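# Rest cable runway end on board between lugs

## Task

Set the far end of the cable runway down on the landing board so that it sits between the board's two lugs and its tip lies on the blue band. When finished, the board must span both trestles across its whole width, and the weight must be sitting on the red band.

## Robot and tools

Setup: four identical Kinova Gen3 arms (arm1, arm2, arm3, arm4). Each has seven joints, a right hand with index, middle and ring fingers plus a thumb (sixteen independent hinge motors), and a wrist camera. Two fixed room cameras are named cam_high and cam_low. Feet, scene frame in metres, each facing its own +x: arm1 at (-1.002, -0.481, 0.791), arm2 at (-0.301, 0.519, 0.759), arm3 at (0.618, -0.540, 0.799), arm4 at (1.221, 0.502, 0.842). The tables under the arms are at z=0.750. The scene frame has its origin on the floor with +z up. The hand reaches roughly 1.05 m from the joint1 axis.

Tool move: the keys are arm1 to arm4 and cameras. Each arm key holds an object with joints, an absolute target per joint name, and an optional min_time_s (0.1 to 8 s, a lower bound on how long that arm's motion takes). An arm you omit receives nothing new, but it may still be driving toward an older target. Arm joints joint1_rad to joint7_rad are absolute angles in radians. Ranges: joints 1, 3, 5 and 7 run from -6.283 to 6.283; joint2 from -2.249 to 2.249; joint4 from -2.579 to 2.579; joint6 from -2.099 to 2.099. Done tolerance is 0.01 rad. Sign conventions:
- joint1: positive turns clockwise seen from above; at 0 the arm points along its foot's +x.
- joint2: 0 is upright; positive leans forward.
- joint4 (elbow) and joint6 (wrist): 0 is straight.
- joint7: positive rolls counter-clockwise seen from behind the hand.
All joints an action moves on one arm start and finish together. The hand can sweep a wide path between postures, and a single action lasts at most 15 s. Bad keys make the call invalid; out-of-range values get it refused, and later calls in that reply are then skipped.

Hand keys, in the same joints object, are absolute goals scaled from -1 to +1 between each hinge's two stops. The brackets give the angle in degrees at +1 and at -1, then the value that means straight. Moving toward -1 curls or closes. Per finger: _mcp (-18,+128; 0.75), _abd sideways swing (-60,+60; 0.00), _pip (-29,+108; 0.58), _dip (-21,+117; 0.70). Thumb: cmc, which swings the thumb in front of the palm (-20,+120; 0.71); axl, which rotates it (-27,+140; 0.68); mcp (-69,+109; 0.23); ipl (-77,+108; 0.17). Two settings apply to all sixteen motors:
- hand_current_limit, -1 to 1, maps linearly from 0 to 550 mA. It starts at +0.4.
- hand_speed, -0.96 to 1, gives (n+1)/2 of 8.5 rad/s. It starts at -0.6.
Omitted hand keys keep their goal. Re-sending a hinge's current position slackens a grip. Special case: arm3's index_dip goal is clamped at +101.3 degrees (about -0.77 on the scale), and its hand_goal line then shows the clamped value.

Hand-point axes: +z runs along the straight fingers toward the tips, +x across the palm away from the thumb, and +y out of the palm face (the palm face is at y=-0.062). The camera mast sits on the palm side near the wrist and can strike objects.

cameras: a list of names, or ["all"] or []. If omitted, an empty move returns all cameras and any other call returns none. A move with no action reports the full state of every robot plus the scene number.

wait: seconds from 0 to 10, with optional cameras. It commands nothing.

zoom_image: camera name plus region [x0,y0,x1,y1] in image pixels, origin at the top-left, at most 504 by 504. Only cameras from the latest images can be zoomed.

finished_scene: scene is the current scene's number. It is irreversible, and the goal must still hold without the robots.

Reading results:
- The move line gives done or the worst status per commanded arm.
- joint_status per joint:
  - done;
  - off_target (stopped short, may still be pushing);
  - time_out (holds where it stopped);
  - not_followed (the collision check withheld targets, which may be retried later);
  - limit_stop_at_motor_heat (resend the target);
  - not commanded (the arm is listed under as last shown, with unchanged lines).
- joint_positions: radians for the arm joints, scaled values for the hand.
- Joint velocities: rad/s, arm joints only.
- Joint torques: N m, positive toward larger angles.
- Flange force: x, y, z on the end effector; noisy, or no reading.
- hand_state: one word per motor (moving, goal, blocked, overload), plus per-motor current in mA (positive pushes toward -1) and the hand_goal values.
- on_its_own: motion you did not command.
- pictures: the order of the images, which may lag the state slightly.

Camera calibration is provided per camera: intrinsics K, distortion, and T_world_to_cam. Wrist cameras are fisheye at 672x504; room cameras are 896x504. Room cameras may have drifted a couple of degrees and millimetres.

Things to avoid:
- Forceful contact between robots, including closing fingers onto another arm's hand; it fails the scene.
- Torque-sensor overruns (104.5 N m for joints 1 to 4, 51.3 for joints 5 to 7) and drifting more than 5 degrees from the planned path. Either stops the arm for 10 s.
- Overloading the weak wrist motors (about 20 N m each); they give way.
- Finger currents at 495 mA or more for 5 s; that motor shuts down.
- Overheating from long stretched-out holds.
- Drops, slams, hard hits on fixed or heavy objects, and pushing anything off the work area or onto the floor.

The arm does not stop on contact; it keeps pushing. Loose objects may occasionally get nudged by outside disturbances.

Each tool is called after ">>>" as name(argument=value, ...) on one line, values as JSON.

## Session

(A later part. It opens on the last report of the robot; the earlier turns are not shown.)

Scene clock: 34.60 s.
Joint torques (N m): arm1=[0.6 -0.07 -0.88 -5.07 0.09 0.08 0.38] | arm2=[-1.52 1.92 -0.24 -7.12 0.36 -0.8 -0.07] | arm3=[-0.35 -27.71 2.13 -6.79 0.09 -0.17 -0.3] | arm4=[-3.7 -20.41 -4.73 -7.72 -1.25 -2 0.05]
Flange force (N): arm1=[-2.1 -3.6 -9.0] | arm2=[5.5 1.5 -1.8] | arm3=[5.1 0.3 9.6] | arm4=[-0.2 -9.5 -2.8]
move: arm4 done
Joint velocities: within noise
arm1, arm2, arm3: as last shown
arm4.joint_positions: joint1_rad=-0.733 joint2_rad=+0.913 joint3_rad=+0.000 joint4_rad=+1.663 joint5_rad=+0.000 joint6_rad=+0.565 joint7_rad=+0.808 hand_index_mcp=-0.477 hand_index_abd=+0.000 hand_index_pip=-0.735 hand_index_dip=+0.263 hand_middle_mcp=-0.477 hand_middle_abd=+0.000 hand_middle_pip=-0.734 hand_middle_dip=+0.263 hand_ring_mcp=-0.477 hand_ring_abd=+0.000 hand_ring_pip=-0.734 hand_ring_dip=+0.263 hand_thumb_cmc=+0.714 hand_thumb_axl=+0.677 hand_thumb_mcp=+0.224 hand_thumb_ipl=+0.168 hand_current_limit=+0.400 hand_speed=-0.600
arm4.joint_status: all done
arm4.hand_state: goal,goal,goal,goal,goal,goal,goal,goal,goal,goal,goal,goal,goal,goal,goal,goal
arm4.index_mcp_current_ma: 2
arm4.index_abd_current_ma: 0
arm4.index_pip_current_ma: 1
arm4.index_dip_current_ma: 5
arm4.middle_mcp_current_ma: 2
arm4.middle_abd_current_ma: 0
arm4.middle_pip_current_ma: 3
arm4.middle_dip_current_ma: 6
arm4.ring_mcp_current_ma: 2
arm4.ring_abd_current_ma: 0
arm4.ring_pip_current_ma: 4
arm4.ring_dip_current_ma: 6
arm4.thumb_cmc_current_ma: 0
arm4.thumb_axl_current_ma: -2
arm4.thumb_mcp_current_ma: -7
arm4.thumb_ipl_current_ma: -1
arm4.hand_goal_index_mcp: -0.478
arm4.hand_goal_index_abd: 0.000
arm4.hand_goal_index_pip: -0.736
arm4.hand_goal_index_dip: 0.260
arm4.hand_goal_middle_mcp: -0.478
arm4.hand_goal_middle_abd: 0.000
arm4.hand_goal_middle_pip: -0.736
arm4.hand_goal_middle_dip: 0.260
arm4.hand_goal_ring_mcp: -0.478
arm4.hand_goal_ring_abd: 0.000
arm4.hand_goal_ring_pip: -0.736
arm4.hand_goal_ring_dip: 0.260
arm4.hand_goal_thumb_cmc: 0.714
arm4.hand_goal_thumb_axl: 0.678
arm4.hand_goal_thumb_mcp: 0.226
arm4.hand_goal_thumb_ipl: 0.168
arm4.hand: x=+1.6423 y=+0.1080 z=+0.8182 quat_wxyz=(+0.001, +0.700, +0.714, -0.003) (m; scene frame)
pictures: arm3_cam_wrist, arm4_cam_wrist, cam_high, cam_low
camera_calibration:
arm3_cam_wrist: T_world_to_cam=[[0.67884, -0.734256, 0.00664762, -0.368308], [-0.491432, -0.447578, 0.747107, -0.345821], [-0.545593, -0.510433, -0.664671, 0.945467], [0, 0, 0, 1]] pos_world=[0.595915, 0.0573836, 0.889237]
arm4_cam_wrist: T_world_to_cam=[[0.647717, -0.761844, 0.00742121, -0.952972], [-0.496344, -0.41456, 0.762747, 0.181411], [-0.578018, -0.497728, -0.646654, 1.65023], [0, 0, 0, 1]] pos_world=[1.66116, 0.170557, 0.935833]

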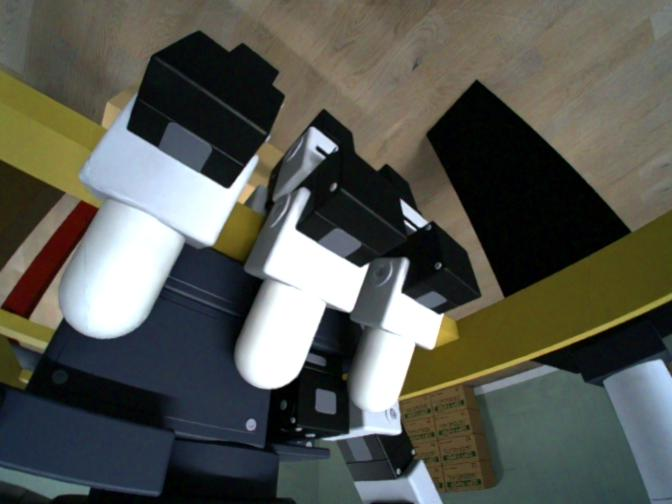

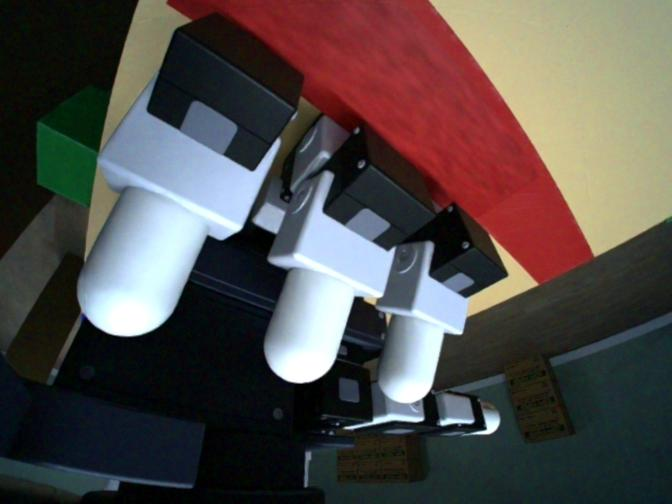

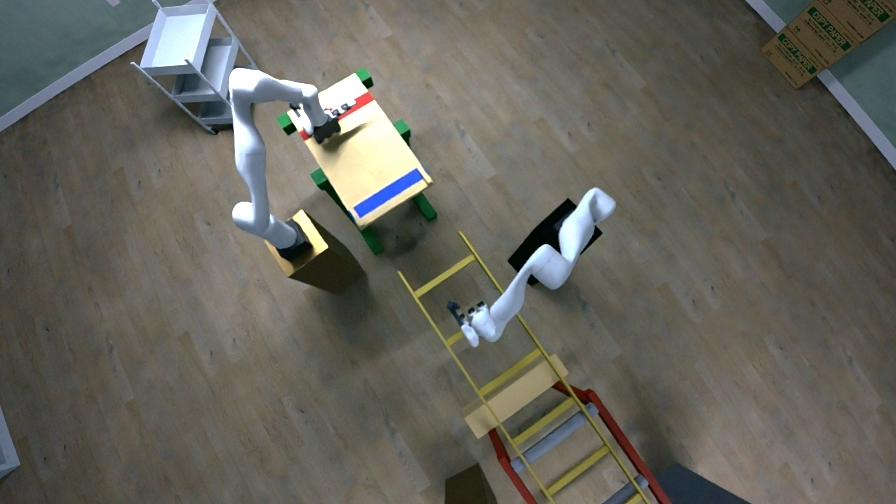

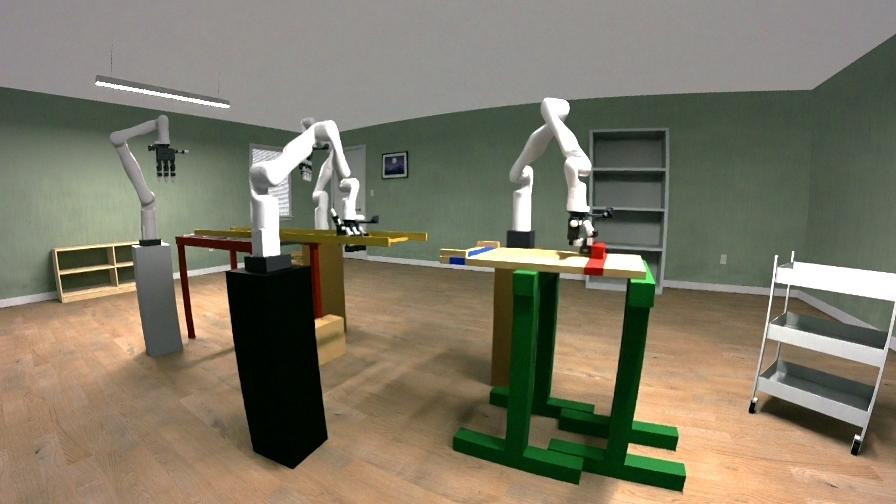

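>>> move(arm4={"joints": {"joint1_rad": -0.6681, "joint2_rad": 0.8808, "joint4_rad": 1.7631, "joint6_rad": 0.4977, "joint7_rad": 0.873}, "min_time_s": 1.8}, arm3={"joints": {"joint1_rad": 0.0112, "joint2_rad": 0.996, "joint4_rad": 1.4139, "joint6_rad": 0.7317, "joint7_rad": 4.6026}, "min_time_s": 2.5})

>>> move(arm4={"joints": {"joint1_rad": -0.6667, "joint2_rad": 0.6279, "joint4_rad": 1.7041, "joint6_rad": 0.8096, "joint7_rad": 0.8744}, "min_time_s": 2}, arm3={"joints": {"joint1_rad": 0.1532, "joint2_rad": 0.9926, "joint4_rad": 1.41, "joint6_rad": 0.739, "joint7_rad": 4.7446}, "min_time_s": 2.5}, cameras=["cam_high", "cam_low", "arm3_cam_wrist"])

>>> zoom_image(camera="cam_low", region=[320, 190, 480, 290])

>>> zoom_image(camera="cam_high", region=[360, 190, 480, 290])

>>> zoom_image(camera="cam_high", region=[270, 60, 440, 240])

Scene clock: 37.93 s.
Joint torques (N m): arm1=[0.62 -0.06 -0.81 -5.08 0.1 0.09 0.35] | arm2=[-1.46 1.91 -0.24 -7.21 0.38 -0.76 -0.09] | arm3=[-0.68 -41.57 2.1 -10.37 -0.14 1.36 -0.46] | arm4=[1.23 -19.04 0.41 -3.46 0.1 0.13 0]
Flange force (N): arm1=[-2.1 -3.4 -8.9] | arm2=[5.5 1.5 -1.3] | arm3=[7.6 1.8 37.7] | arm4=[0.1 3.0 0.7]
move: arm3 done; arm4 done
Joint velocities: within noise
arm1.joint_positions: joint1_rad=+0.330 joint2_rad=-0.416 joint3_rad=-0.117 joint4_rad=+1.514 joint5_rad=-0.034 joint6_rad=+1.977 joint7_rad=+1.841 hand_index_mcp=+0.753 hand_index_abd=+0.000 hand_index_pip=+0.577 hand_index_dip=+0.696 hand_middle_mcp=+0.753 hand_middle_abd=+0.000 hand_middle_pip=+0.577 hand_middle_dip=+0.696 hand_ring_mcp=+0.753 hand_ring_abd=+0.000 hand_ring_pip=+0.577 hand_ring_dip=+0.696 hand_thumb_cmc=+0.714 hand_thumb_axl=+0.677 hand_thumb_mcp=+0.224 hand_thumb_ipl=+0.168 hand_current_limit=+0.400 hand_speed=-0.600
arm1.joint_status: not commanded
arm1.hand_state: goal,goal,goal,goal,goal,goal,goal,goal,goal,goal,goal,goal,goal,goal,goal,goal
arm1.index_mcp_current_ma: 0
arm1.index_abd_current_ma: 0
arm1.index_pip_current_ma: 0
arm1.index_dip_current_ma: 0
arm1.middle_mcp_current_ma: 0
arm1.middle_abd_current_ma: 0
arm1.middle_pip_current_ma: 0
arm1.middle_dip_current_ma: 0
arm1.ring_mcp_current_ma: 0
arm1.ring_abd_current_ma: 0
arm1.ring_pip_current_ma: 0
arm1.ring_dip_current_ma: 0
arm1.thumb_cmc_current_ma: 0
arm1.thumb_axl_current_ma: 0
arm1.thumb_mcp_current_ma: -1
arm1.thumb_ipl_current_ma: 0
arm1.hand_goal_index_mcp: 0.754
arm1.hand_goal_index_abd: 0.000
arm1.hand_goal_index_pip: 0.576
arm1.hand_goal_index_dip: 0.696
arm1.hand_goal_middle_mcp: 0.754
arm1.hand_goal_middle_abd: 0.000
arm1.hand_goal_middle_pip: 0.576
arm1.hand_goal_middle_dip: 0.696
arm1.hand_goal_ring_mcp: 0.754
arm1.hand_goal_ring_abd: 0.000
arm1.hand_goal_ring_pip: 0.576
arm1.hand_goal_ring_dip: 0.696
arm1.hand_goal_thumb_cmc: 0.714
arm1.hand_goal_thumb_axl: 0.678
arm1.hand_goal_thumb_mcp: 0.226
arm1.hand_goal_thumb_ipl: 0.168
arm1.hand: x=-1.0474 y=-0.3310 z=+1.3002 quat_wxyz=(+0.033, -0.697, +0.717, +0.002) (m; scene frame)
arm2.joint_positions: joint1_rad=-0.143 joint2_rad=-0.368 joint3_rad=-0.079 joint4_rad=+1.465 joint5_rad=-0.050 joint6_rad=+1.979 joint7_rad=+1.906 hand_index_mcp=+0.753 hand_index_abd=+0.000 hand_index_pip=+0.577 hand_index_dip=+0.696 hand_middle_mcp=+0.753 hand_middle_abd=+0.000 hand_middle_pip=+0.577 hand_middle_dip=+0.696 hand_ring_mcp=+0.753 hand_ring_abd=+0.000 hand_ring_pip=+0.577 hand_ring_dip=+0.696 hand_thumb_cmc=+0.714 hand_thumb_axl=+0.677 hand_thumb_mcp=+0.224 hand_thumb_ipl=+0.168 hand_current_limit=+0.400 hand_speed=-0.600
arm2.joint_status: not commanded
arm2.hand_state: goal,goal,goal,goal,goal,goal,goal,goal,goal,goal,goal,goal,goal,goal,goal,goal
arm2.index_mcp_current_ma: -3
arm2.index_abd_current_ma: 0
arm2.index_pip_current_ma: 2
arm2.index_dip_current_ma: 0
arm2.middle_mcp_current_ma: -3
arm2.middle_abd_current_ma: 0
arm2.middle_pip_current_ma: 2
arm2.middle_dip_current_ma: 0
arm2.ring_mcp_current_ma: -3
arm2.ring_abd_current_ma: 0
arm2.ring_pip_current_ma: 2
arm2.ring_dip_current_ma: 0
arm2.thumb_cmc_current_ma: 1
arm2.thumb_axl_current_ma: -3
arm2.thumb_mcp_current_ma: -10
arm2.thumb_ipl_current_ma: -1
arm2.hand_goal_index_mcp: 0.754
arm2.hand_goal_index_abd: 0.000
arm2.hand_goal_index_pip: 0.576
arm2.hand_goal_index_dip: 0.696
arm2.hand_goal_middle_mcp: 0.754
arm2.hand_goal_middle_abd: 0.000
arm2.hand_goal_middle_pip: 0.576
arm2.hand_goal_middle_dip: 0.696
arm2.hand_goal_ring_mcp: 0.754
arm2.hand_goal_ring_abd: 0.000
arm2.hand_goal_ring_pip: 0.576
arm2.hand_goal_ring_dip: 0.696
arm2.hand_goal_thumb_cmc: 0.714
arm2.hand_goal_thumb_axl: 0.678
arm2.hand_goal_thumb_mcp: 0.226
arm2.hand_goal_thumb_ipl: 0.168
arm2.hand: x=-0.1983 y=+0.3948 z=+1.2806 quat_wxyz=(+0.027, +0.508, +0.861, -0.020) (m; scene frame)
arm3.joint_positions: joint1_rad=+0.011 joint2_rad=+0.996 joint3_rad=+0.000 joint4_rad=+1.414 joint5_rad=+0.000 joint6_rad=+0.732 joint7_rad=+4.603 hand_index_mcp=-0.462 hand_index_abd=-0.001 hand_index_pip=-0.797 hand_index_dip=+0.262 hand_middle_mcp=-0.461 hand_middle_abd=+0.000 hand_middle_pip=-0.798 hand_middle_dip=+0.262 hand_ring_mcp=-0.461 hand_ring_abd=+0.000 hand_ring_pip=-0.797 hand_ring_dip=+0.263 hand_thumb_cmc=+0.714 hand_thumb_axl=+0.677 hand_thumb_mcp=+0.873 hand_thumb_ipl=+0.168 hand_current_limit=+0.400 hand_speed=-0.600
arm3.joint_status: all done
arm3.hand_state: goal,goal,goal,goal,goal,goal,goal,goal,goal,goal,goal,goal,goal,goal,goal,goal
arm3.index_mcp_current_ma: 18
arm3.index_abd_current_ma: 0
arm3.index_pip_current_ma: 1
arm3.index_dip_current_ma: 1
arm3.middle_mcp_current_ma: 19
arm3.middle_abd_current_ma: 0
arm3.middle_pip_current_ma: 1
arm3.middle_dip_current_ma: 1
arm3.ring_mcp_current_ma: 20
arm3.ring_abd_current_ma: 0
arm3.ring_pip_current_ma: 1
arm3.ring_dip_current_ma: 1
arm3.thumb_cmc_current_ma: 0
arm3.thumb_axl_current_ma: 0
arm3.thumb_mcp_current_ma: -6
arm3.thumb_ipl_current_ma: 0
arm3.hand_goal_index_mcp: -0.478
arm3.hand_goal_index_abd: 0.000
arm3.hand_goal_index_pip: -0.800
arm3.hand_goal_index_dip: 0.260
arm3.hand_goal_middle_mcp: -0.478
arm3.hand_goal_middle_abd: 0.000
arm3.hand_goal_middle_pip: -0.800
arm3.hand_goal_middle_dip: 0.260
arm3.hand_goal_ring_mcp: -0.478
arm3.hand_goal_ring_abd: 0.000
arm3.hand_goal_ring_pip: -0.800
arm3.hand_goal_ring_dip: 0.260
arm3.hand_goal_thumb_cmc: 0.714
arm3.hand_goal_thumb_axl: 0.678
arm3.hand_goal_thumb_mcp: 0.880
arm3.hand_goal_thumb_ipl: 0.168
arm3.hand: x=+0.6532 y=+0.0006 z=+0.7762 quat_wxyz=(-0.001, -0.699, -0.715, +0.000) (m; scene frame)
arm4.joint_positions: joint1_rad=-0.668 joint2_rad=+0.881 joint3_rad=+0.000 joint4_rad=+1.763 joint5_rad=+0.000 joint6_rad=+0.498 joint7_rad=+0.873 hand_index_mcp=-0.472 hand_index_abd=+0.000 hand_index_pip=-0.735 hand_index_dip=+0.263 hand_middle_mcp=-0.473 hand_middle_abd=+0.000 hand_middle_pip=-0.734 hand_middle_dip=+0.263 hand_ring_mcp=-0.472 hand_ring_abd=+0.000 hand_ring_pip=-0.734 hand_ring_dip=+0.263 hand_thumb_cmc=+0.714 hand_thumb_axl=+0.677 hand_thumb_mcp=+0.224 hand_thumb_ipl=+0.168 hand_current_limit=+0.400 hand_speed=-0.600
arm4.joint_status: all done
arm4.hand_state: goal,goal,goal,goal,goal,goal,goal,goal,goal,goal,goal,goal,goal,goal,goal,goal
arm4.index_mcp_current_ma: 15
arm4.index_abd_current_ma: 0
arm4.index_pip_current_ma: 1
arm4.index_dip_current_ma: 5
arm4.middle_mcp_current_ma: 14
arm4.middle_abd_current_ma: 0
arm4.middle_pip_current_ma: 3
arm4.middle_dip_current_ma: 6
arm4.ring_mcp_current_ma: 15
arm4.ring_abd_current_ma: 0
arm4.ring_pip_current_ma: 3
arm4.ring_dip_current_ma: 6
arm4.thumb_cmc_current_ma: 0
arm4.thumb_axl_current_ma: -2
arm4.thumb_mcp_current_ma: -7
arm4.thumb_ipl_current_ma: -1
arm4.hand_goal_index_mcp: -0.478
arm4.hand_goal_index_abd: 0.000
arm4.hand_goal_index_pip: -0.736
arm4.hand_goal_index_dip: 0.260
arm4.hand_goal_middle_mcp: -0.478
arm4.hand_goal_middle_abd: 0.000
arm4.hand_goal_middle_pip: -0.736
arm4.hand_goal_middle_dip: 0.260
arm4.hand_goal_ring_mcp: -0.478
arm4.hand_goal_ring_abd: 0.000
arm4.hand_goal_ring_pip: -0.736
arm4.hand_goal_ring_dip: 0.260
arm4.hand_goal_thumb_cmc: 0.714
arm4.hand_goal_thumb_axl: 0.678
arm4.hand_goal_thumb_mcp: 0.226
arm4.hand_goal_thumb_ipl: 0.168
arm4.hand: x=+1.5997 y=+0.1070 z=+0.8182 quat_wxyz=(+0.001, +0.700, +0.714, -0.003) (m; scene frame)
pictures: none

Scene clock: 40.73 s.
Joint torques (N m): arm1=[0.62 -0.05 -0.85 -5.15 0.09 0.07 0.37] | arm2=[-1.44 1.87 -0.23 -7.18 0.38 -0.76 -0.05] | arm3=[-0.58 -42.76 2.36 -11.25 0.08 0.94 -0.45] | arm4=[1.25 -17.6 0.31 -5.59 0.08 0.11 0]
Flange force (N): arm1=[-2.0 -3.5 -8.6] | arm2=[5.4 1.6 -1.4] | arm3=[6.9 2.6 39.0] | arm4=[0.0 3.0 0.2]
move: arm3 done; arm4 done
Joint velocities: within noise
arm1, arm2: as last shown
arm3.joint_positions: joint1_rad=+0.153 joint2_rad=+0.993 joint3_rad=+0.000 joint4_rad=+1.410 joint5_rad=+0.000 joint6_rad=+0.739 joint7_rad=+4.745 hand_index_mcp=-0.462 hand_index_abd=-0.001 hand_index_pip=-0.797 hand_index_dip=+0.262 hand_middle_mcp=-0.461 hand_middle_abd=+0.000 hand_middle_pip=-0.798 hand_middle_dip=+0.262 hand_ring_mcp=-0.461 hand_ring_abd=+0.000 hand_ring_pip=-0.797 hand_ring_dip=+0.263 hand_thumb_cmc=+0.714 hand_thumb_axl=+0.677 hand_thumb_mcp=+0.873 hand_thumb_ipl=+0.168 hand_current_limit=+0.400 hand_speed=-0.600
arm3.joint_status: all done
arm3.hand_state: goal,goal,goal,goal,goal,goal,goal,goal,goal,goal,goal,goal,goal,goal,goal,goal
arm3.index_mcp_current_ma: 18
arm3.index_abd_current_ma: 0
arm3.index_pip_current_ma: 1
arm3.index_dip_current_ma: 1
arm3.middle_mcp_current_ma: 19
arm3.middle_abd_current_ma: 0
arm3.middle_pip_current_ma: 1
arm3.middle_dip_current_ma: 1
arm3.ring_mcp_current_ma: 20
arm3.ring_abd_current_ma: 0
arm3.ring_pip_current_ma: 1
arm3.ring_dip_current_ma: 1
arm3.thumb_cmc_current_ma: 0
arm3.thumb_axl_current_ma: 0
arm3.thumb_mcp_current_ma: -6
arm3.thumb_ipl_current_ma: 0
arm3.hand_goal_index_mcp: -0.478
arm3.hand_goal_index_abd: 0.000
arm3.hand_goal_index_pip: -0.800
arm3.hand_goal_index_dip: 0.260
arm3.hand_goal_middle_mcp: -0.478
arm3.hand_goal_middle_abd: 0.000
arm3.hand_goal_middle_pip: -0.800
arm3.hand_goal_middle_dip: 0.260
arm3.hand_goal_ring_mcp: -0.478
arm3.hand_goal_ring_abd: 0.000
arm3.hand_goal_ring_pip: -0.800
arm3.hand_goal_ring_dip: 0.260
arm3.hand_goal_thumb_cmc: 0.714
arm3.hand_goal_thumb_axl: 0.678
arm3.hand_goal_thumb_mcp: 0.880
arm3.hand_goal_thumb_ipl: 0.168
arm3.hand: x=+0.7332 y=+0.0029 z=+0.7791 quat_wxyz=(-0.001, -0.699, -0.715, +0.000) (m; scene frame)
arm4.joint_positions: joint1_rad=-0.667 joint2_rad=+0.628 joint3_rad=+0.000 joint4_rad=+1.704 joint5_rad=+0.000 joint6_rad=+0.810 joint7_rad=+0.874 hand_index_mcp=-0.472 hand_index_abd=+0.000 hand_index_pip=-0.735 hand_index_dip=+0.263 hand_middle_mcp=-0.473 hand_middle_abd=+0.000 hand_middle_pip=-0.734 hand_middle_dip=+0.263 hand_ring_mcp=-0.472 hand_ring_abd=+0.000 hand_ring_pip=-0.734 hand_ring_dip=+0.263 hand_thumb_cmc=+0.714 hand_thumb_axl=+0.677 hand_thumb_mcp=+0.224 hand_thumb_ipl=+0.168 hand_current_limit=+0.400 hand_speed=-0.600
arm4.joint_status: all done
arm4.hand_state: goal,goal,goal,goal,goal,goal,goal,goal,goal,goal,goal,goal,goal,goal,goal,goal
arm4.index_mcp_current_ma: 16
arm4.index_abd_current_ma: 0
arm4.index_pip_current_ma: 1
arm4.index_dip_current_ma: 5
arm4.middle_mcp_current_ma: 14
arm4.middle_abd_current_ma: 0
arm4.middle_pip_current_ma: 3
arm4.middle_dip_current_ma: 6
arm4.ring_mcp_current_ma: 16
arm4.ring_abd_current_ma: 0
arm4.ring_pip_current_ma: 3
arm4.ring_dip_current_ma: 6
arm4.thumb_cmc_current_ma: 0
arm4.thumb_axl_current_ma: -2
arm4.thumb_mcp_current_ma: -7
arm4.thumb_ipl_current_ma: -1
arm4.hand_goal_index_mcp: -0.478
arm4.hand_goal_index_abd: 0.000
arm4.hand_goal_index_pip: -0.736
arm4.hand_goal_index_dip: 0.260
arm4.hand_goal_middle_mcp: -0.478
arm4.hand_goal_middle_abd: 0.000
arm4.hand_goal_middle_pip: -0.736
arm4.hand_goal_middle_dip: 0.260
arm4.hand_goal_ring_mcp: -0.478
arm4.hand_goal_ring_abd: 0.000
arm4.hand_goal_ring_pip: -0.736
arm4.hand_goal_ring_dip: 0.260
arm4.hand_goal_thumb_cmc: 0.714
arm4.hand_goal_thumb_axl: 0.678
arm4.hand_goal_thumb_mcp: 0.226
arm4.hand_goal_thumb_ipl: 0.168
arm4.hand: x=+1.5997 y=+0.1072 z=+0.9502 quat_wxyz=(+0.001, +0.700, +0.714, -0.003) (m; scene frame)
pictures: arm3_cam_wrist, cam_high, cam_low
camera_calibration:
arm3_cam_wrist: T_world_to_cam=[[0.67884, -0.734256, 0.00664834, -0.473439], [-0.491432, -0.447577, 0.747107, -0.2696], [-0.545593, -0.510433, -0.664671, 1.03927], [0, 0, 0, 1]] pos_world=[0.755915, 0.0621836, 0.895337]

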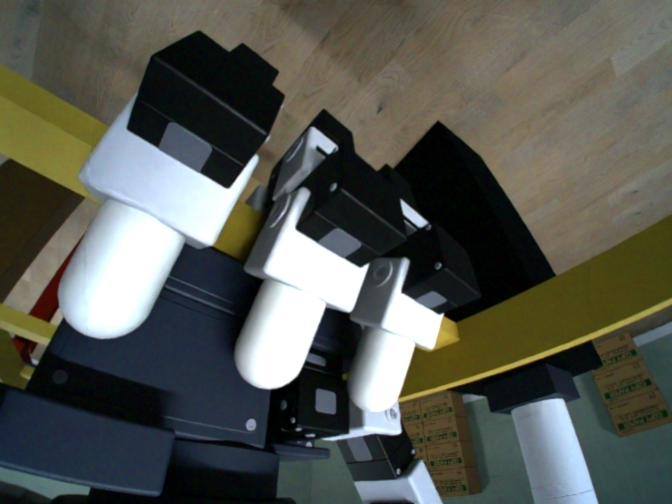

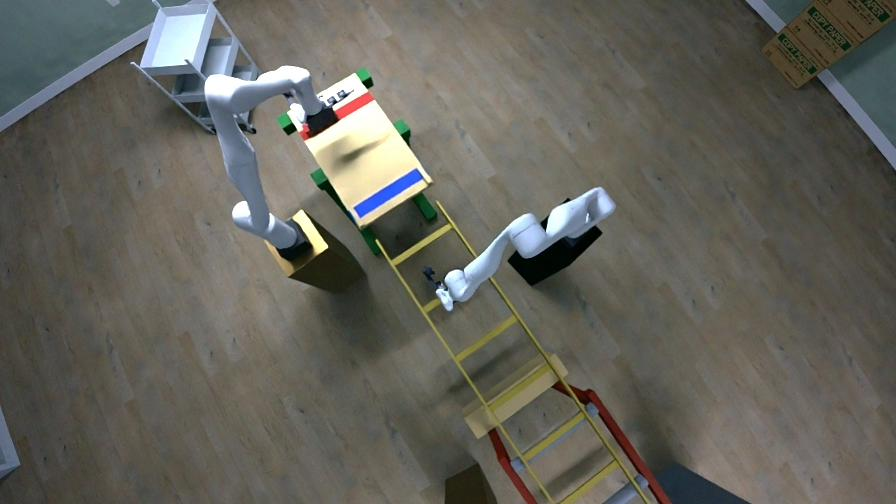

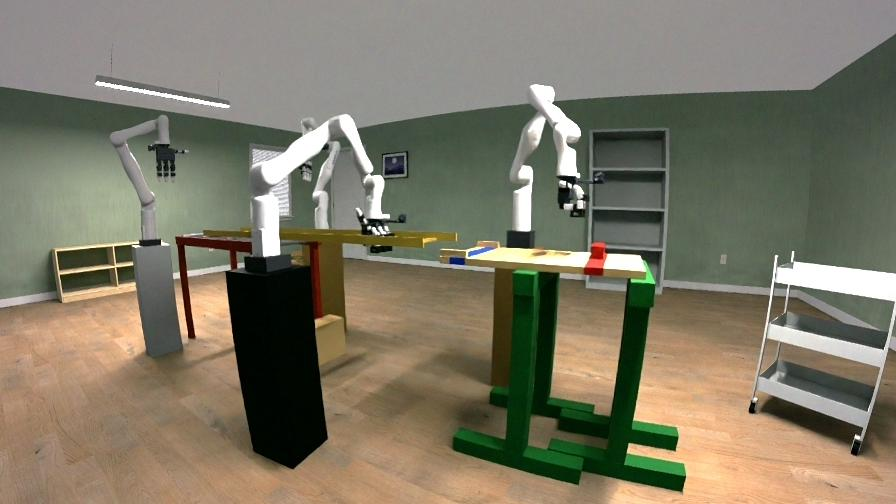

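Scaled by 3.150 from the camera's 896x504 image, which has a finer 1280x720 frame.

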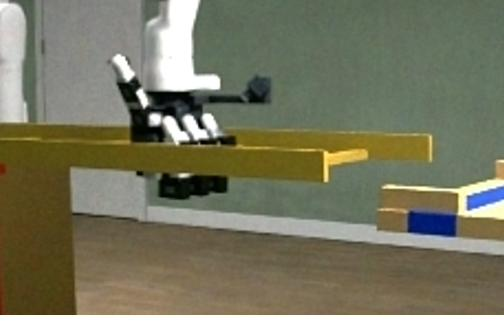

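Scaled by 4.200 from the camera's 896x504 image, which has a finer 1280x720 frame.

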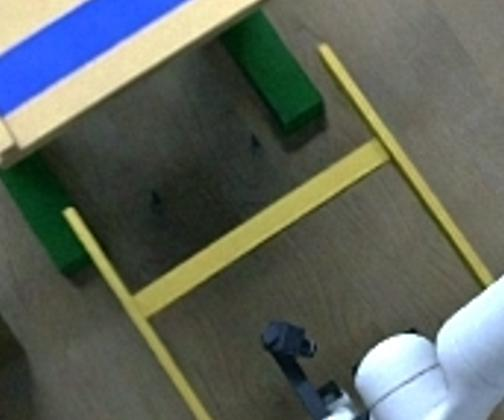

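Scaled by 2.800 from the camera's 896x504 image, which has a finer 1280x720 frame.

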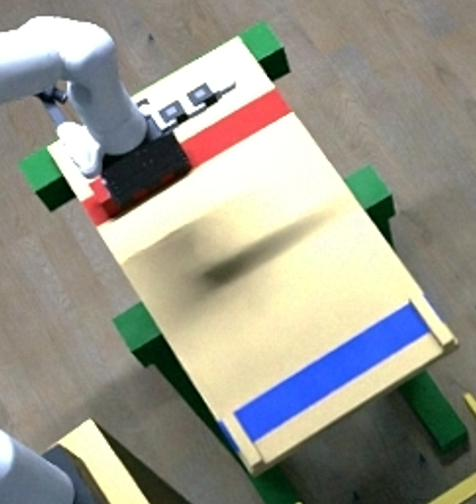

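>>> move(arm4={"joints": {"joint1_rad": -0.132, "joint2_rad": -0.468, "joint3_rad": 0.0, "joint4_rad": 1.416, "joint5_rad": 0.0, "joint6_rad": 1.929, "joint7_rad": 1.69}, "min_time_s": 3}, arm3={"joints": {"joint1_rad": 0.2932, "joint2_rad": 0.989, "joint4_rad": 1.3652, "joint6_rad": 0.7874, "joint7_rad": 4.8846}, "min_time_s": 2.5}, cameras=["cam_high", "cam_low", "arm4_cam_wrist"])

>>> zoom_image(camera="cam_low", region=[360, 210, 500, 280])

>>> zoom_image(camera="cam_high", region=[340, 150, 460, 250])

>>> zoom_image(camera="cam_high", region=[270, 60, 440, 240])

Scene clock: 45.07 s.
Joint torques (N m): arm1=[0.6 -0.03 -0.84 -5.13 0.1 0.05 0.38] | arm2=[-1.43 1.84 -0.23 -7.12 0.37 -0.76 -0.06] | arm3=[-0.38 -45.09 2.48 -13.04 0.07 0.2 -0.43] | arm4=[1.03 1.62 -0.02 -6.8 0.06 -0.37 -0.09]
Flange force (N): arm1=[-2.0 -3.4 -8.8] | arm2=[5.3 1.5 -1.6] | arm3=[6.9 3.2 40.5] | arm4=[-0.6 -0.7 -1.3]
move: arm3 done; arm4 done
Joint velocities: within noise
arm1, arm2: as last shown
arm3.joint_positions: joint1_rad=+0.293 joint2_rad=+0.989 joint3_rad=+0.000 joint4_rad=+1.365 joint5_rad=+0.000 joint6_rad=+0.787 joint7_rad=+4.885 hand_index_mcp=-0.462 hand_index_abd=-0.001 hand_index_pip=-0.797 hand_index_dip=+0.262 hand_middle_mcp=-0.461 hand_middle_abd=+0.000 hand_middle_pip=-0.798 hand_middle_dip=+0.262 hand_ring_mcp=-0.461 hand_ring_abd=+0.000 hand_ring_pip=-0.797 hand_ring_dip=+0.263 hand_thumb_cmc=+0.714 hand_thumb_axl=+0.677 hand_thumb_mcp=+0.873 hand_thumb_ipl=+0.168 hand_current_limit=+0.400 hand_speed=-0.600
arm3.joint_status: all done
arm3.hand_state: goal,goal,goal,goal,goal,goal,goal,goal,goal,goal,goal,goal,goal,goal,goal,goal
arm3.index_mcp_current_ma: 18
arm3.index_abd_current_ma: 0
arm3.index_pip_current_ma: 1
arm3.index_dip_current_ma: 1
arm3.middle_mcp_current_ma: 19
arm3.middle_abd_current_ma: 0
arm3.middle_pip_current_ma: 1
arm3.middle_dip_current_ma: 1
arm3.ring_mcp_current_ma: 20
arm3.ring_abd_current_ma: 0
arm3.ring_pip_current_ma: 1
arm3.ring_dip_current_ma: 1
arm3.thumb_cmc_current_ma: 0
arm3.thumb_axl_current_ma: 0
arm3.thumb_mcp_current_ma: -6
arm3.thumb_ipl_current_ma: 0
arm3.hand_goal_index_mcp: -0.478
arm3.hand_goal_index_abd: 0.000
arm3.hand_goal_index_pip: -0.800
arm3.hand_goal_index_dip: 0.260
arm3.hand_goal_middle_mcp: -0.478
arm3.hand_goal_middle_abd: 0.000
arm3.hand_goal_middle_pip: -0.800
arm3.hand_goal_middle_dip: 0.260
arm3.hand_goal_ring_mcp: -0.478
arm3.hand_goal_ring_abd: 0.000
arm3.hand_goal_ring_pip: -0.800
arm3.hand_goal_ring_dip: 0.260
arm3.hand_goal_thumb_cmc: 0.714
arm3.hand_goal_thumb_axl: 0.678
arm3.hand_goal_thumb_mcp: 0.880
arm3.hand_goal_thumb_ipl: 0.168
arm3.hand: x=+0.8130 y=+0.0033 z=+0.7910 quat_wxyz=(-0.001, -0.699, -0.715, +0.000) (m; scene frame)
arm4.joint_positions: joint1_rad=-0.132 joint2_rad=-0.468 joint3_rad=+0.000 joint4_rad=+1.416 joint5_rad=+0.000 joint6_rad=+1.929 joint7_rad=+1.690 hand_index_mcp=-0.472 hand_index_abd=+0.000 hand_index_pip=-0.735 hand_index_dip=+0.263 hand_middle_mcp=-0.472 hand_middle_abd=+0.000 hand_middle_pip=-0.734 hand_middle_dip=+0.263 hand_ring_mcp=-0.472 hand_ring_abd=+0.000 hand_ring_pip=-0.734 hand_ring_dip=+0.263 hand_thumb_cmc=+0.714 hand_thumb_axl=+0.677 hand_thumb_mcp=+0.224 hand_thumb_ipl=+0.168 hand_current_limit=+0.400 hand_speed=-0.600
arm4.joint_status: all done
arm4.hand_state: goal,goal,goal,goal,goal,goal,goal,goal,goal,goal,goal,goal,goal,goal,goal,goal
arm4.index_mcp_current_ma: 17
arm4.index_abd_current_ma: 0
arm4.index_pip_current_ma: 1
arm4.index_dip_current_ma: 5
arm4.middle_mcp_current_ma: 15
arm4.middle_abd_current_ma: 0
arm4.middle_pip_current_ma: 3
arm4.middle_dip_current_ma: 6
arm4.ring_mcp_current_ma: 16
arm4.ring_abd_current_ma: 0
arm4.ring_pip_current_ma: 3
arm4.ring_dip_current_ma: 6
arm4.thumb_cmc_current_ma: 0
arm4.thumb_axl_current_ma: -2
arm4.thumb_mcp_current_ma: -7
arm4.thumb_ipl_current_ma: -1
arm4.hand_goal_index_mcp: -0.478
arm4.hand_goal_index_abd: 0.000
arm4.hand_goal_index_pip: -0.736
arm4.hand_goal_index_dip: 0.260
arm4.hand_goal_middle_mcp: -0.478
arm4.hand_goal_middle_abd: 0.000
arm4.hand_goal_middle_pip: -0.736
arm4.hand_goal_middle_dip: 0.260
arm4.hand_goal_ring_mcp: -0.478
arm4.hand_goal_ring_abd: 0.000
arm4.hand_goal_ring_pip: -0.736
arm4.hand_goal_ring_dip: 0.260
arm4.hand_goal_thumb_cmc: 0.714
arm4.hand_goal_thumb_axl: 0.678
arm4.hand_goal_thumb_mcp: 0.226
arm4.hand_goal_thumb_ipl: 0.168
arm4.hand: x=+1.3116 y=+0.3623 z=+1.3985 quat_wxyz=(+0.097, +0.587, +0.798, -0.093) (m; scene frame)
pictures: arm4_cam_wrist, cam_high, cam_low
camera_calibration:
arm4_cam_wrist: T_world_to_cam=[[0.829398, -0.526374, 0.187158, -1.12426], [-0.39943, -0.324513, 0.857407, -0.61209], [-0.390582, -0.785889, -0.4794, 1.58559], [0, 0, 0, 1]] pos_world=[1.30727, 0.455684, 1.49536]

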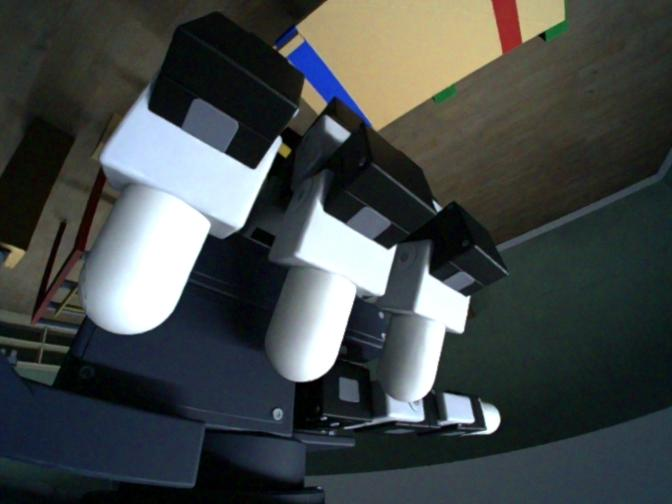

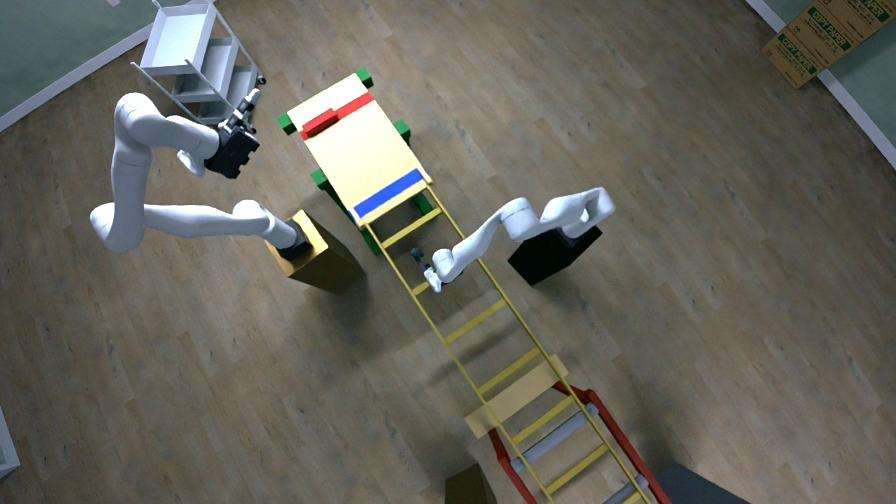

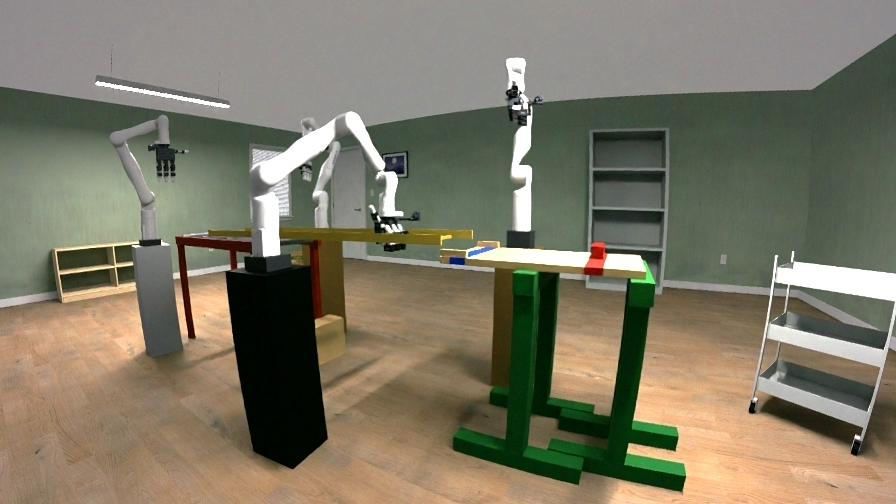

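Scaled by 3.600 from the camera's 896x504 image, which has a finer 1280x720 frame.

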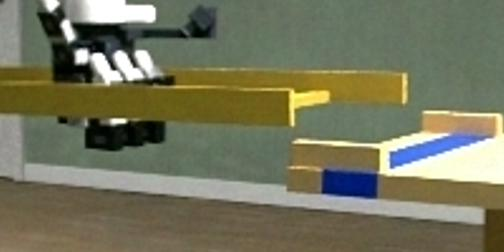

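Scaled by 4.200 from the camera's 896x504 image, which has a finer 1280x720 frame.

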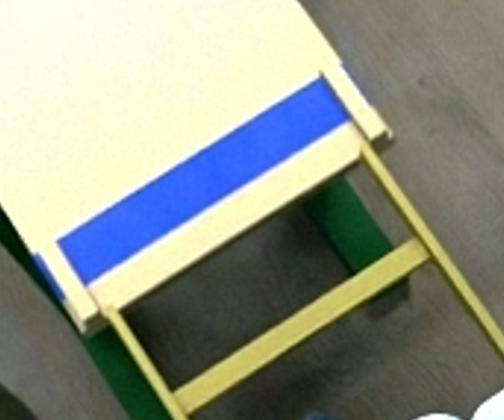

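Scaled by 2.800 from the camera's 896x504 image, which has a finer 1280x720 frame.

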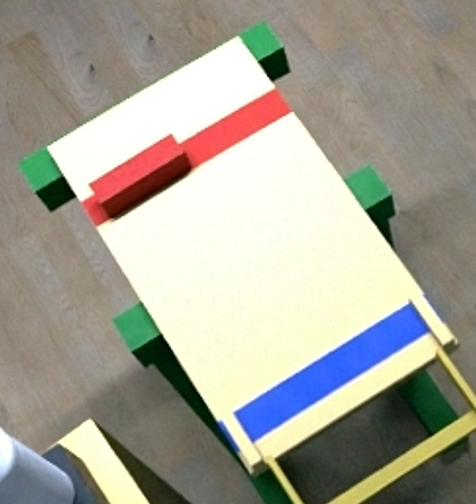

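>>> zoom_image(camera="cam_low", region=[570, 225, 650, 285])

>>> zoom_image(camera="cam_high", region=[280, 80, 380, 150])

>>> zoom_image(camera="arm4_cam_wrist", region=[260, 0, 580, 180])

Scaled by 6.300 from the camera's 896x504 image, which has a finer 1280x720 frame.

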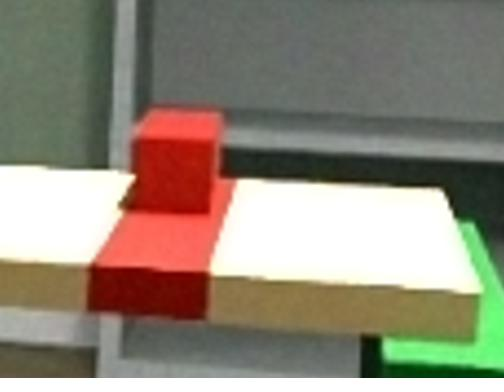

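Scaled by 5.040 from the camera's 896x504 image, which has a finer 1280x720 frame.

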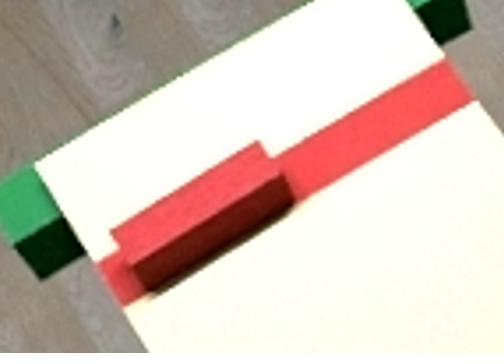

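Scaled by 1.575 from the camera's 672x504 image, which has a finer 960x720 frame.

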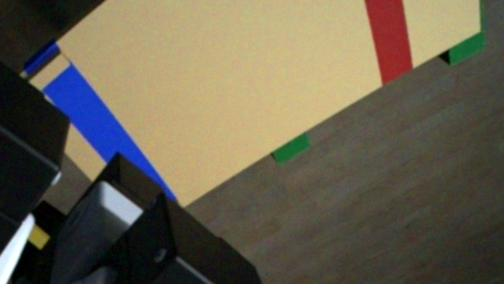

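>>> move(arm3={"joints": {"joint1_rad": 0.4506, "joint2_rad": 1.0297, "joint4_rad": 1.2619, "joint6_rad": 0.85, "joint7_rad": 5.042}, "min_time_s": 3}, cameras=["cam_high", "cam_low"])

>>> zoom_image(camera="cam_low", region=[400, 210, 540, 280])

>>> zoom_image(camera="cam_high", region=[340, 150, 460, 250])

Scene clock: 49.07 s.
Joint torques (N m): arm1=[0.63 -0.04 -0.85 -5.13 0.09 0.07 0.38] | arm2=[-1.36 1.87 -0.18 -7.15 0.32 -0.8 -0.1] | arm3=[-0.13 -44.54 2.67 -13.49 0.11 -0.62 -0.42] | arm4=[1.07 1.57 -0.03 -6.84 0.02 -0.38 -0.01]
Flange force (N): arm1=[-2.0 -3.5 -8.7] | arm2=[5.4 1.5 -1.6] | arm3=[7.2 4.1 35.4] | arm4=[-0.7 -0.6 -1.2]
move: arm3 done
Joint velocities: within noise
arm1, arm2, arm4: as last shown
arm3.joint_positions: joint1_rad=+0.451 joint2_rad=+1.030 joint3_rad=+0.000 joint4_rad=+1.262 joint5_rad=+0.000 joint6_rad=+0.850 joint7_rad=+5.042 hand_index_mcp=-0.462 hand_index_abd=-0.001 hand_index_pip=-0.797 hand_index_dip=+0.262 hand_middle_mcp=-0.461 hand_middle_abd=+0.000 hand_middle_pip=-0.798 hand_middle_dip=+0.262 hand_ring_mcp=-0.461 hand_ring_abd=+0.000 hand_ring_pip=-0.797 hand_ring_dip=+0.263 hand_thumb_cmc=+0.714 hand_thumb_axl=+0.678 hand_thumb_mcp=+0.873 hand_thumb_ipl=+0.168 hand_current_limit=+0.400 hand_speed=-0.600
arm3.joint_status: all done
arm3.hand_state: goal,goal,goal,goal,goal,goal,goal,goal,goal,goal,goal,goal,goal,goal,goal,goal
arm3.index_mcp_current_ma: 18
arm3.index_abd_current_ma: 0
arm3.index_pip_current_ma: 1
arm3.index_dip_current_ma: 1
arm3.middle_mcp_current_ma: 19
arm3.middle_abd_current_ma: 0
arm3.middle_pip_current_ma: 1
arm3.middle_dip_current_ma: 1
arm3.ring_mcp_current_ma: 20
arm3.ring_abd_current_ma: 0
arm3.ring_pip_current_ma: 1
arm3.ring_dip_current_ma: 1
arm3.thumb_cmc_current_ma: 0
arm3.thumb_axl_current_ma: 0
arm3.thumb_mcp_current_ma: -6
arm3.thumb_ipl_current_ma: 0
arm3.hand_goal_index_mcp: -0.478
arm3.hand_goal_index_abd: 0.000
arm3.hand_goal_index_pip: -0.800
arm3.hand_goal_index_dip: 0.260
arm3.hand_goal_middle_mcp: -0.478
arm3.hand_goal_middle_abd: 0.000
arm3.hand_goal_middle_pip: -0.800
arm3.hand_goal_middle_dip: 0.260
arm3.hand_goal_ring_mcp: -0.478
arm3.hand_goal_ring_abd: 0.000
arm3.hand_goal_ring_pip: -0.800
arm3.hand_goal_ring_dip: 0.260
arm3.hand_goal_thumb_cmc: 0.714
arm3.hand_goal_thumb_axl: 0.678
arm3.hand_goal_thumb_mcp: 0.880
arm3.hand_goal_thumb_ipl: 0.168
arm3.hand: x=+0.9069 y=+0.0007 z=+0.7910 quat_wxyz=(-0.001, -0.699, -0.715, +0.000) (m; scene frame)
pictures: cam_high, cam_low

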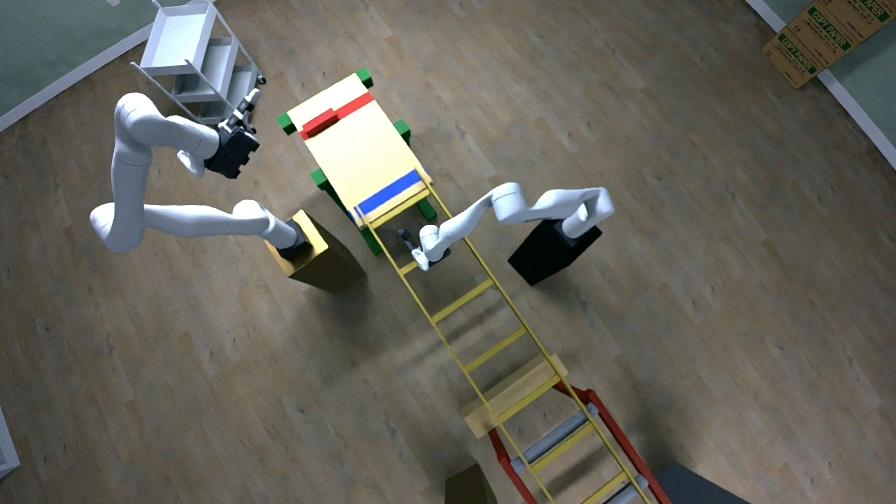

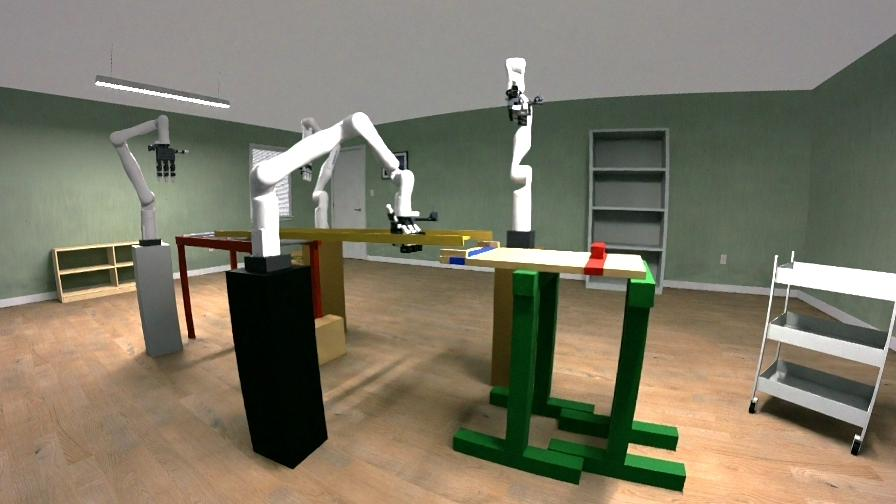

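Scaled by 3.600 from the camera's 896x504 image, which has a finer 1280x720 frame.

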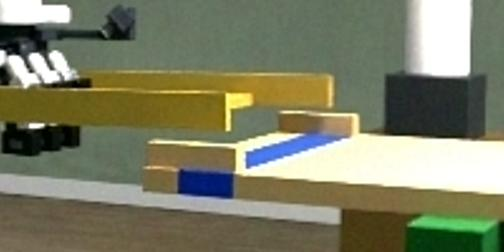

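Scaled by 4.200 from the camera's 896x504 image, which has a finer 1280x720 frame.

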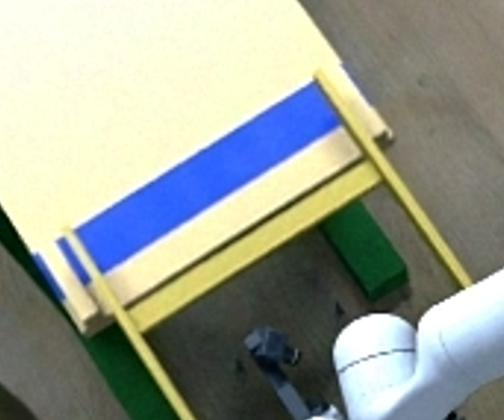

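>>> move(arm3={"joints": {"joint1_rad": 0.4506, "joint2_rad": 1.0649, "joint4_rad": 1.2619, "joint6_rad": 0.8148, "joint7_rad": 5.042}, "min_time_s": 2.5}, cameras=["cam_high", "cam_low"])

>>> zoom_image(camera="cam_low", region=[400, 210, 540, 280])

>>> zoom_image(camera="cam_high", region=[340, 150, 460, 250])

Scene clock: 52.30 s.
Joint torques (N m): arm1=[0.6 -0.01 -0.83 -5.15 0.1 0.11 0.35] | arm2=[-1.46 1.87 -0.23 -7.23 0.37 -0.77 -0.08] | arm3=[-0.55 -37.48 2.23 -10.05 0.09 -0.18 -0.4] | arm4=[1.11 1.61 0.02 -6.96 0 -0.37 -0.03]
Flange force (N): arm1=[-2.0 -3.5 -8.5] | arm2=[5.5 1.5 -1.3] | arm3=[6.8 4.6 24.3] | arm4=[-0.5 -0.5 -0.7]
move: arm3 done
Joint velocities: within noise
arm1, arm2, arm4: as last shown
arm3.joint_positions: joint1_rad=+0.451 joint2_rad=+1.065 joint3_rad=+0.000 joint4_rad=+1.262 joint5_rad=+0.000 joint6_rad=+0.815 joint7_rad=+5.042 hand_index_mcp=-0.462 hand_index_abd=-0.001 hand_index_pip=-0.797 hand_index_dip=+0.262 hand_middle_mcp=-0.461 hand_middle_abd=+0.000 hand_middle_pip=-0.798 hand_middle_dip=+0.262 hand_ring_mcp=-0.461 hand_ring_abd=+0.000 hand_ring_pip=-0.797 hand_ring_dip=+0.263 hand_thumb_cmc=+0.714 hand_thumb_axl=+0.678 hand_thumb_mcp=+0.873 hand_thumb_ipl=+0.168 hand_current_limit=+0.400 hand_speed=-0.600
arm3.joint_status: all done
arm3.hand_state: goal,goal,goal,goal,goal,goal,goal,goal,goal,goal,goal,goal,goal,goal,goal,goal
arm3.index_mcp_current_ma: 18
arm3.index_abd_current_ma: 0
arm3.index_pip_current_ma: 1
arm3.index_dip_current_ma: 1
arm3.middle_mcp_current_ma: 19
arm3.middle_abd_current_ma: 0
arm3.middle_pip_current_ma: 1
arm3.middle_dip_current_ma: 1
arm3.ring_mcp_current_ma: 20
arm3.ring_abd_current_ma: 0
arm3.ring_pip_current_ma: 1
arm3.ring_dip_current_ma: 1
arm3.thumb_cmc_current_ma: 0
arm3.thumb_axl_current_ma: 0
arm3.thumb_mcp_current_ma: -6
arm3.thumb_ipl_current_ma: 0
arm3.hand_goal_index_mcp: -0.478
arm3.hand_goal_index_abd: 0.000
arm3.hand_goal_index_pip: -0.800
arm3.hand_goal_index_dip: 0.260
arm3.hand_goal_middle_mcp: -0.478
arm3.hand_goal_middle_abd: 0.000
arm3.hand_goal_middle_pip: -0.800
arm3.hand_goal_middle_dip: 0.260
arm3.hand_goal_ring_mcp: -0.478
arm3.hand_goal_ring_abd: 0.000
arm3.hand_goal_ring_pip: -0.800
arm3.hand_goal_ring_dip: 0.260
arm3.hand_goal_thumb_cmc: 0.714
arm3.hand_goal_thumb_axl: 0.678
arm3.hand_goal_thumb_mcp: 0.880
arm3.hand_goal_thumb_ipl: 0.168
arm3.hand: x=+0.9070 y=+0.0006 z=+0.7700 quat_wxyz=(-0.001, -0.699, -0.715, +0.000) (m; scene frame)
pictures: cam_high, cam_low

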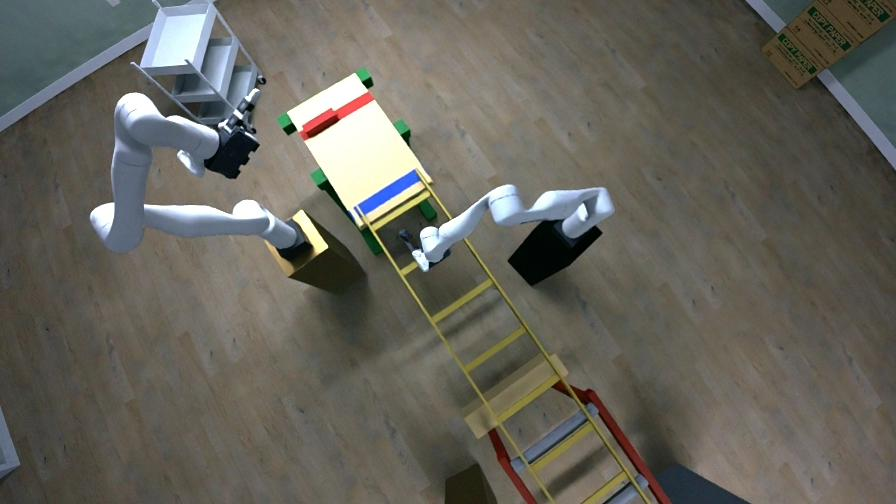

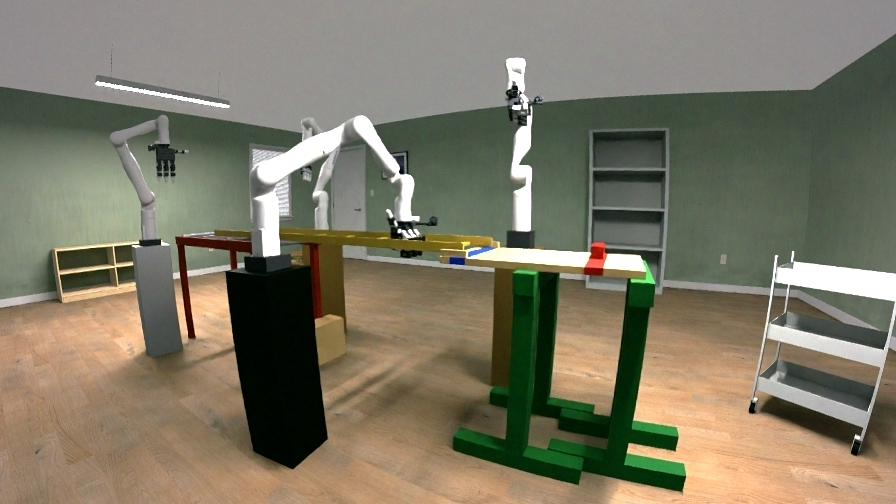

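Scaled by 3.600 from the camera's 896x504 image, which has a finer 1280x720 frame.

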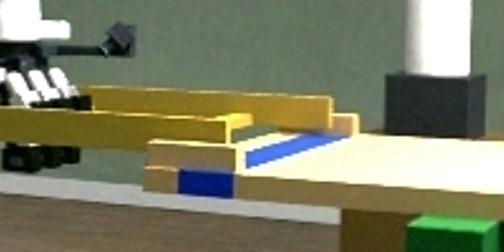

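Scaled by 4.200 from the camera's 896x504 image, which has a finer 1280x720 frame.

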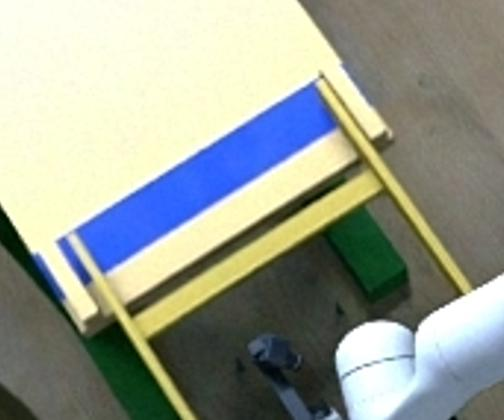

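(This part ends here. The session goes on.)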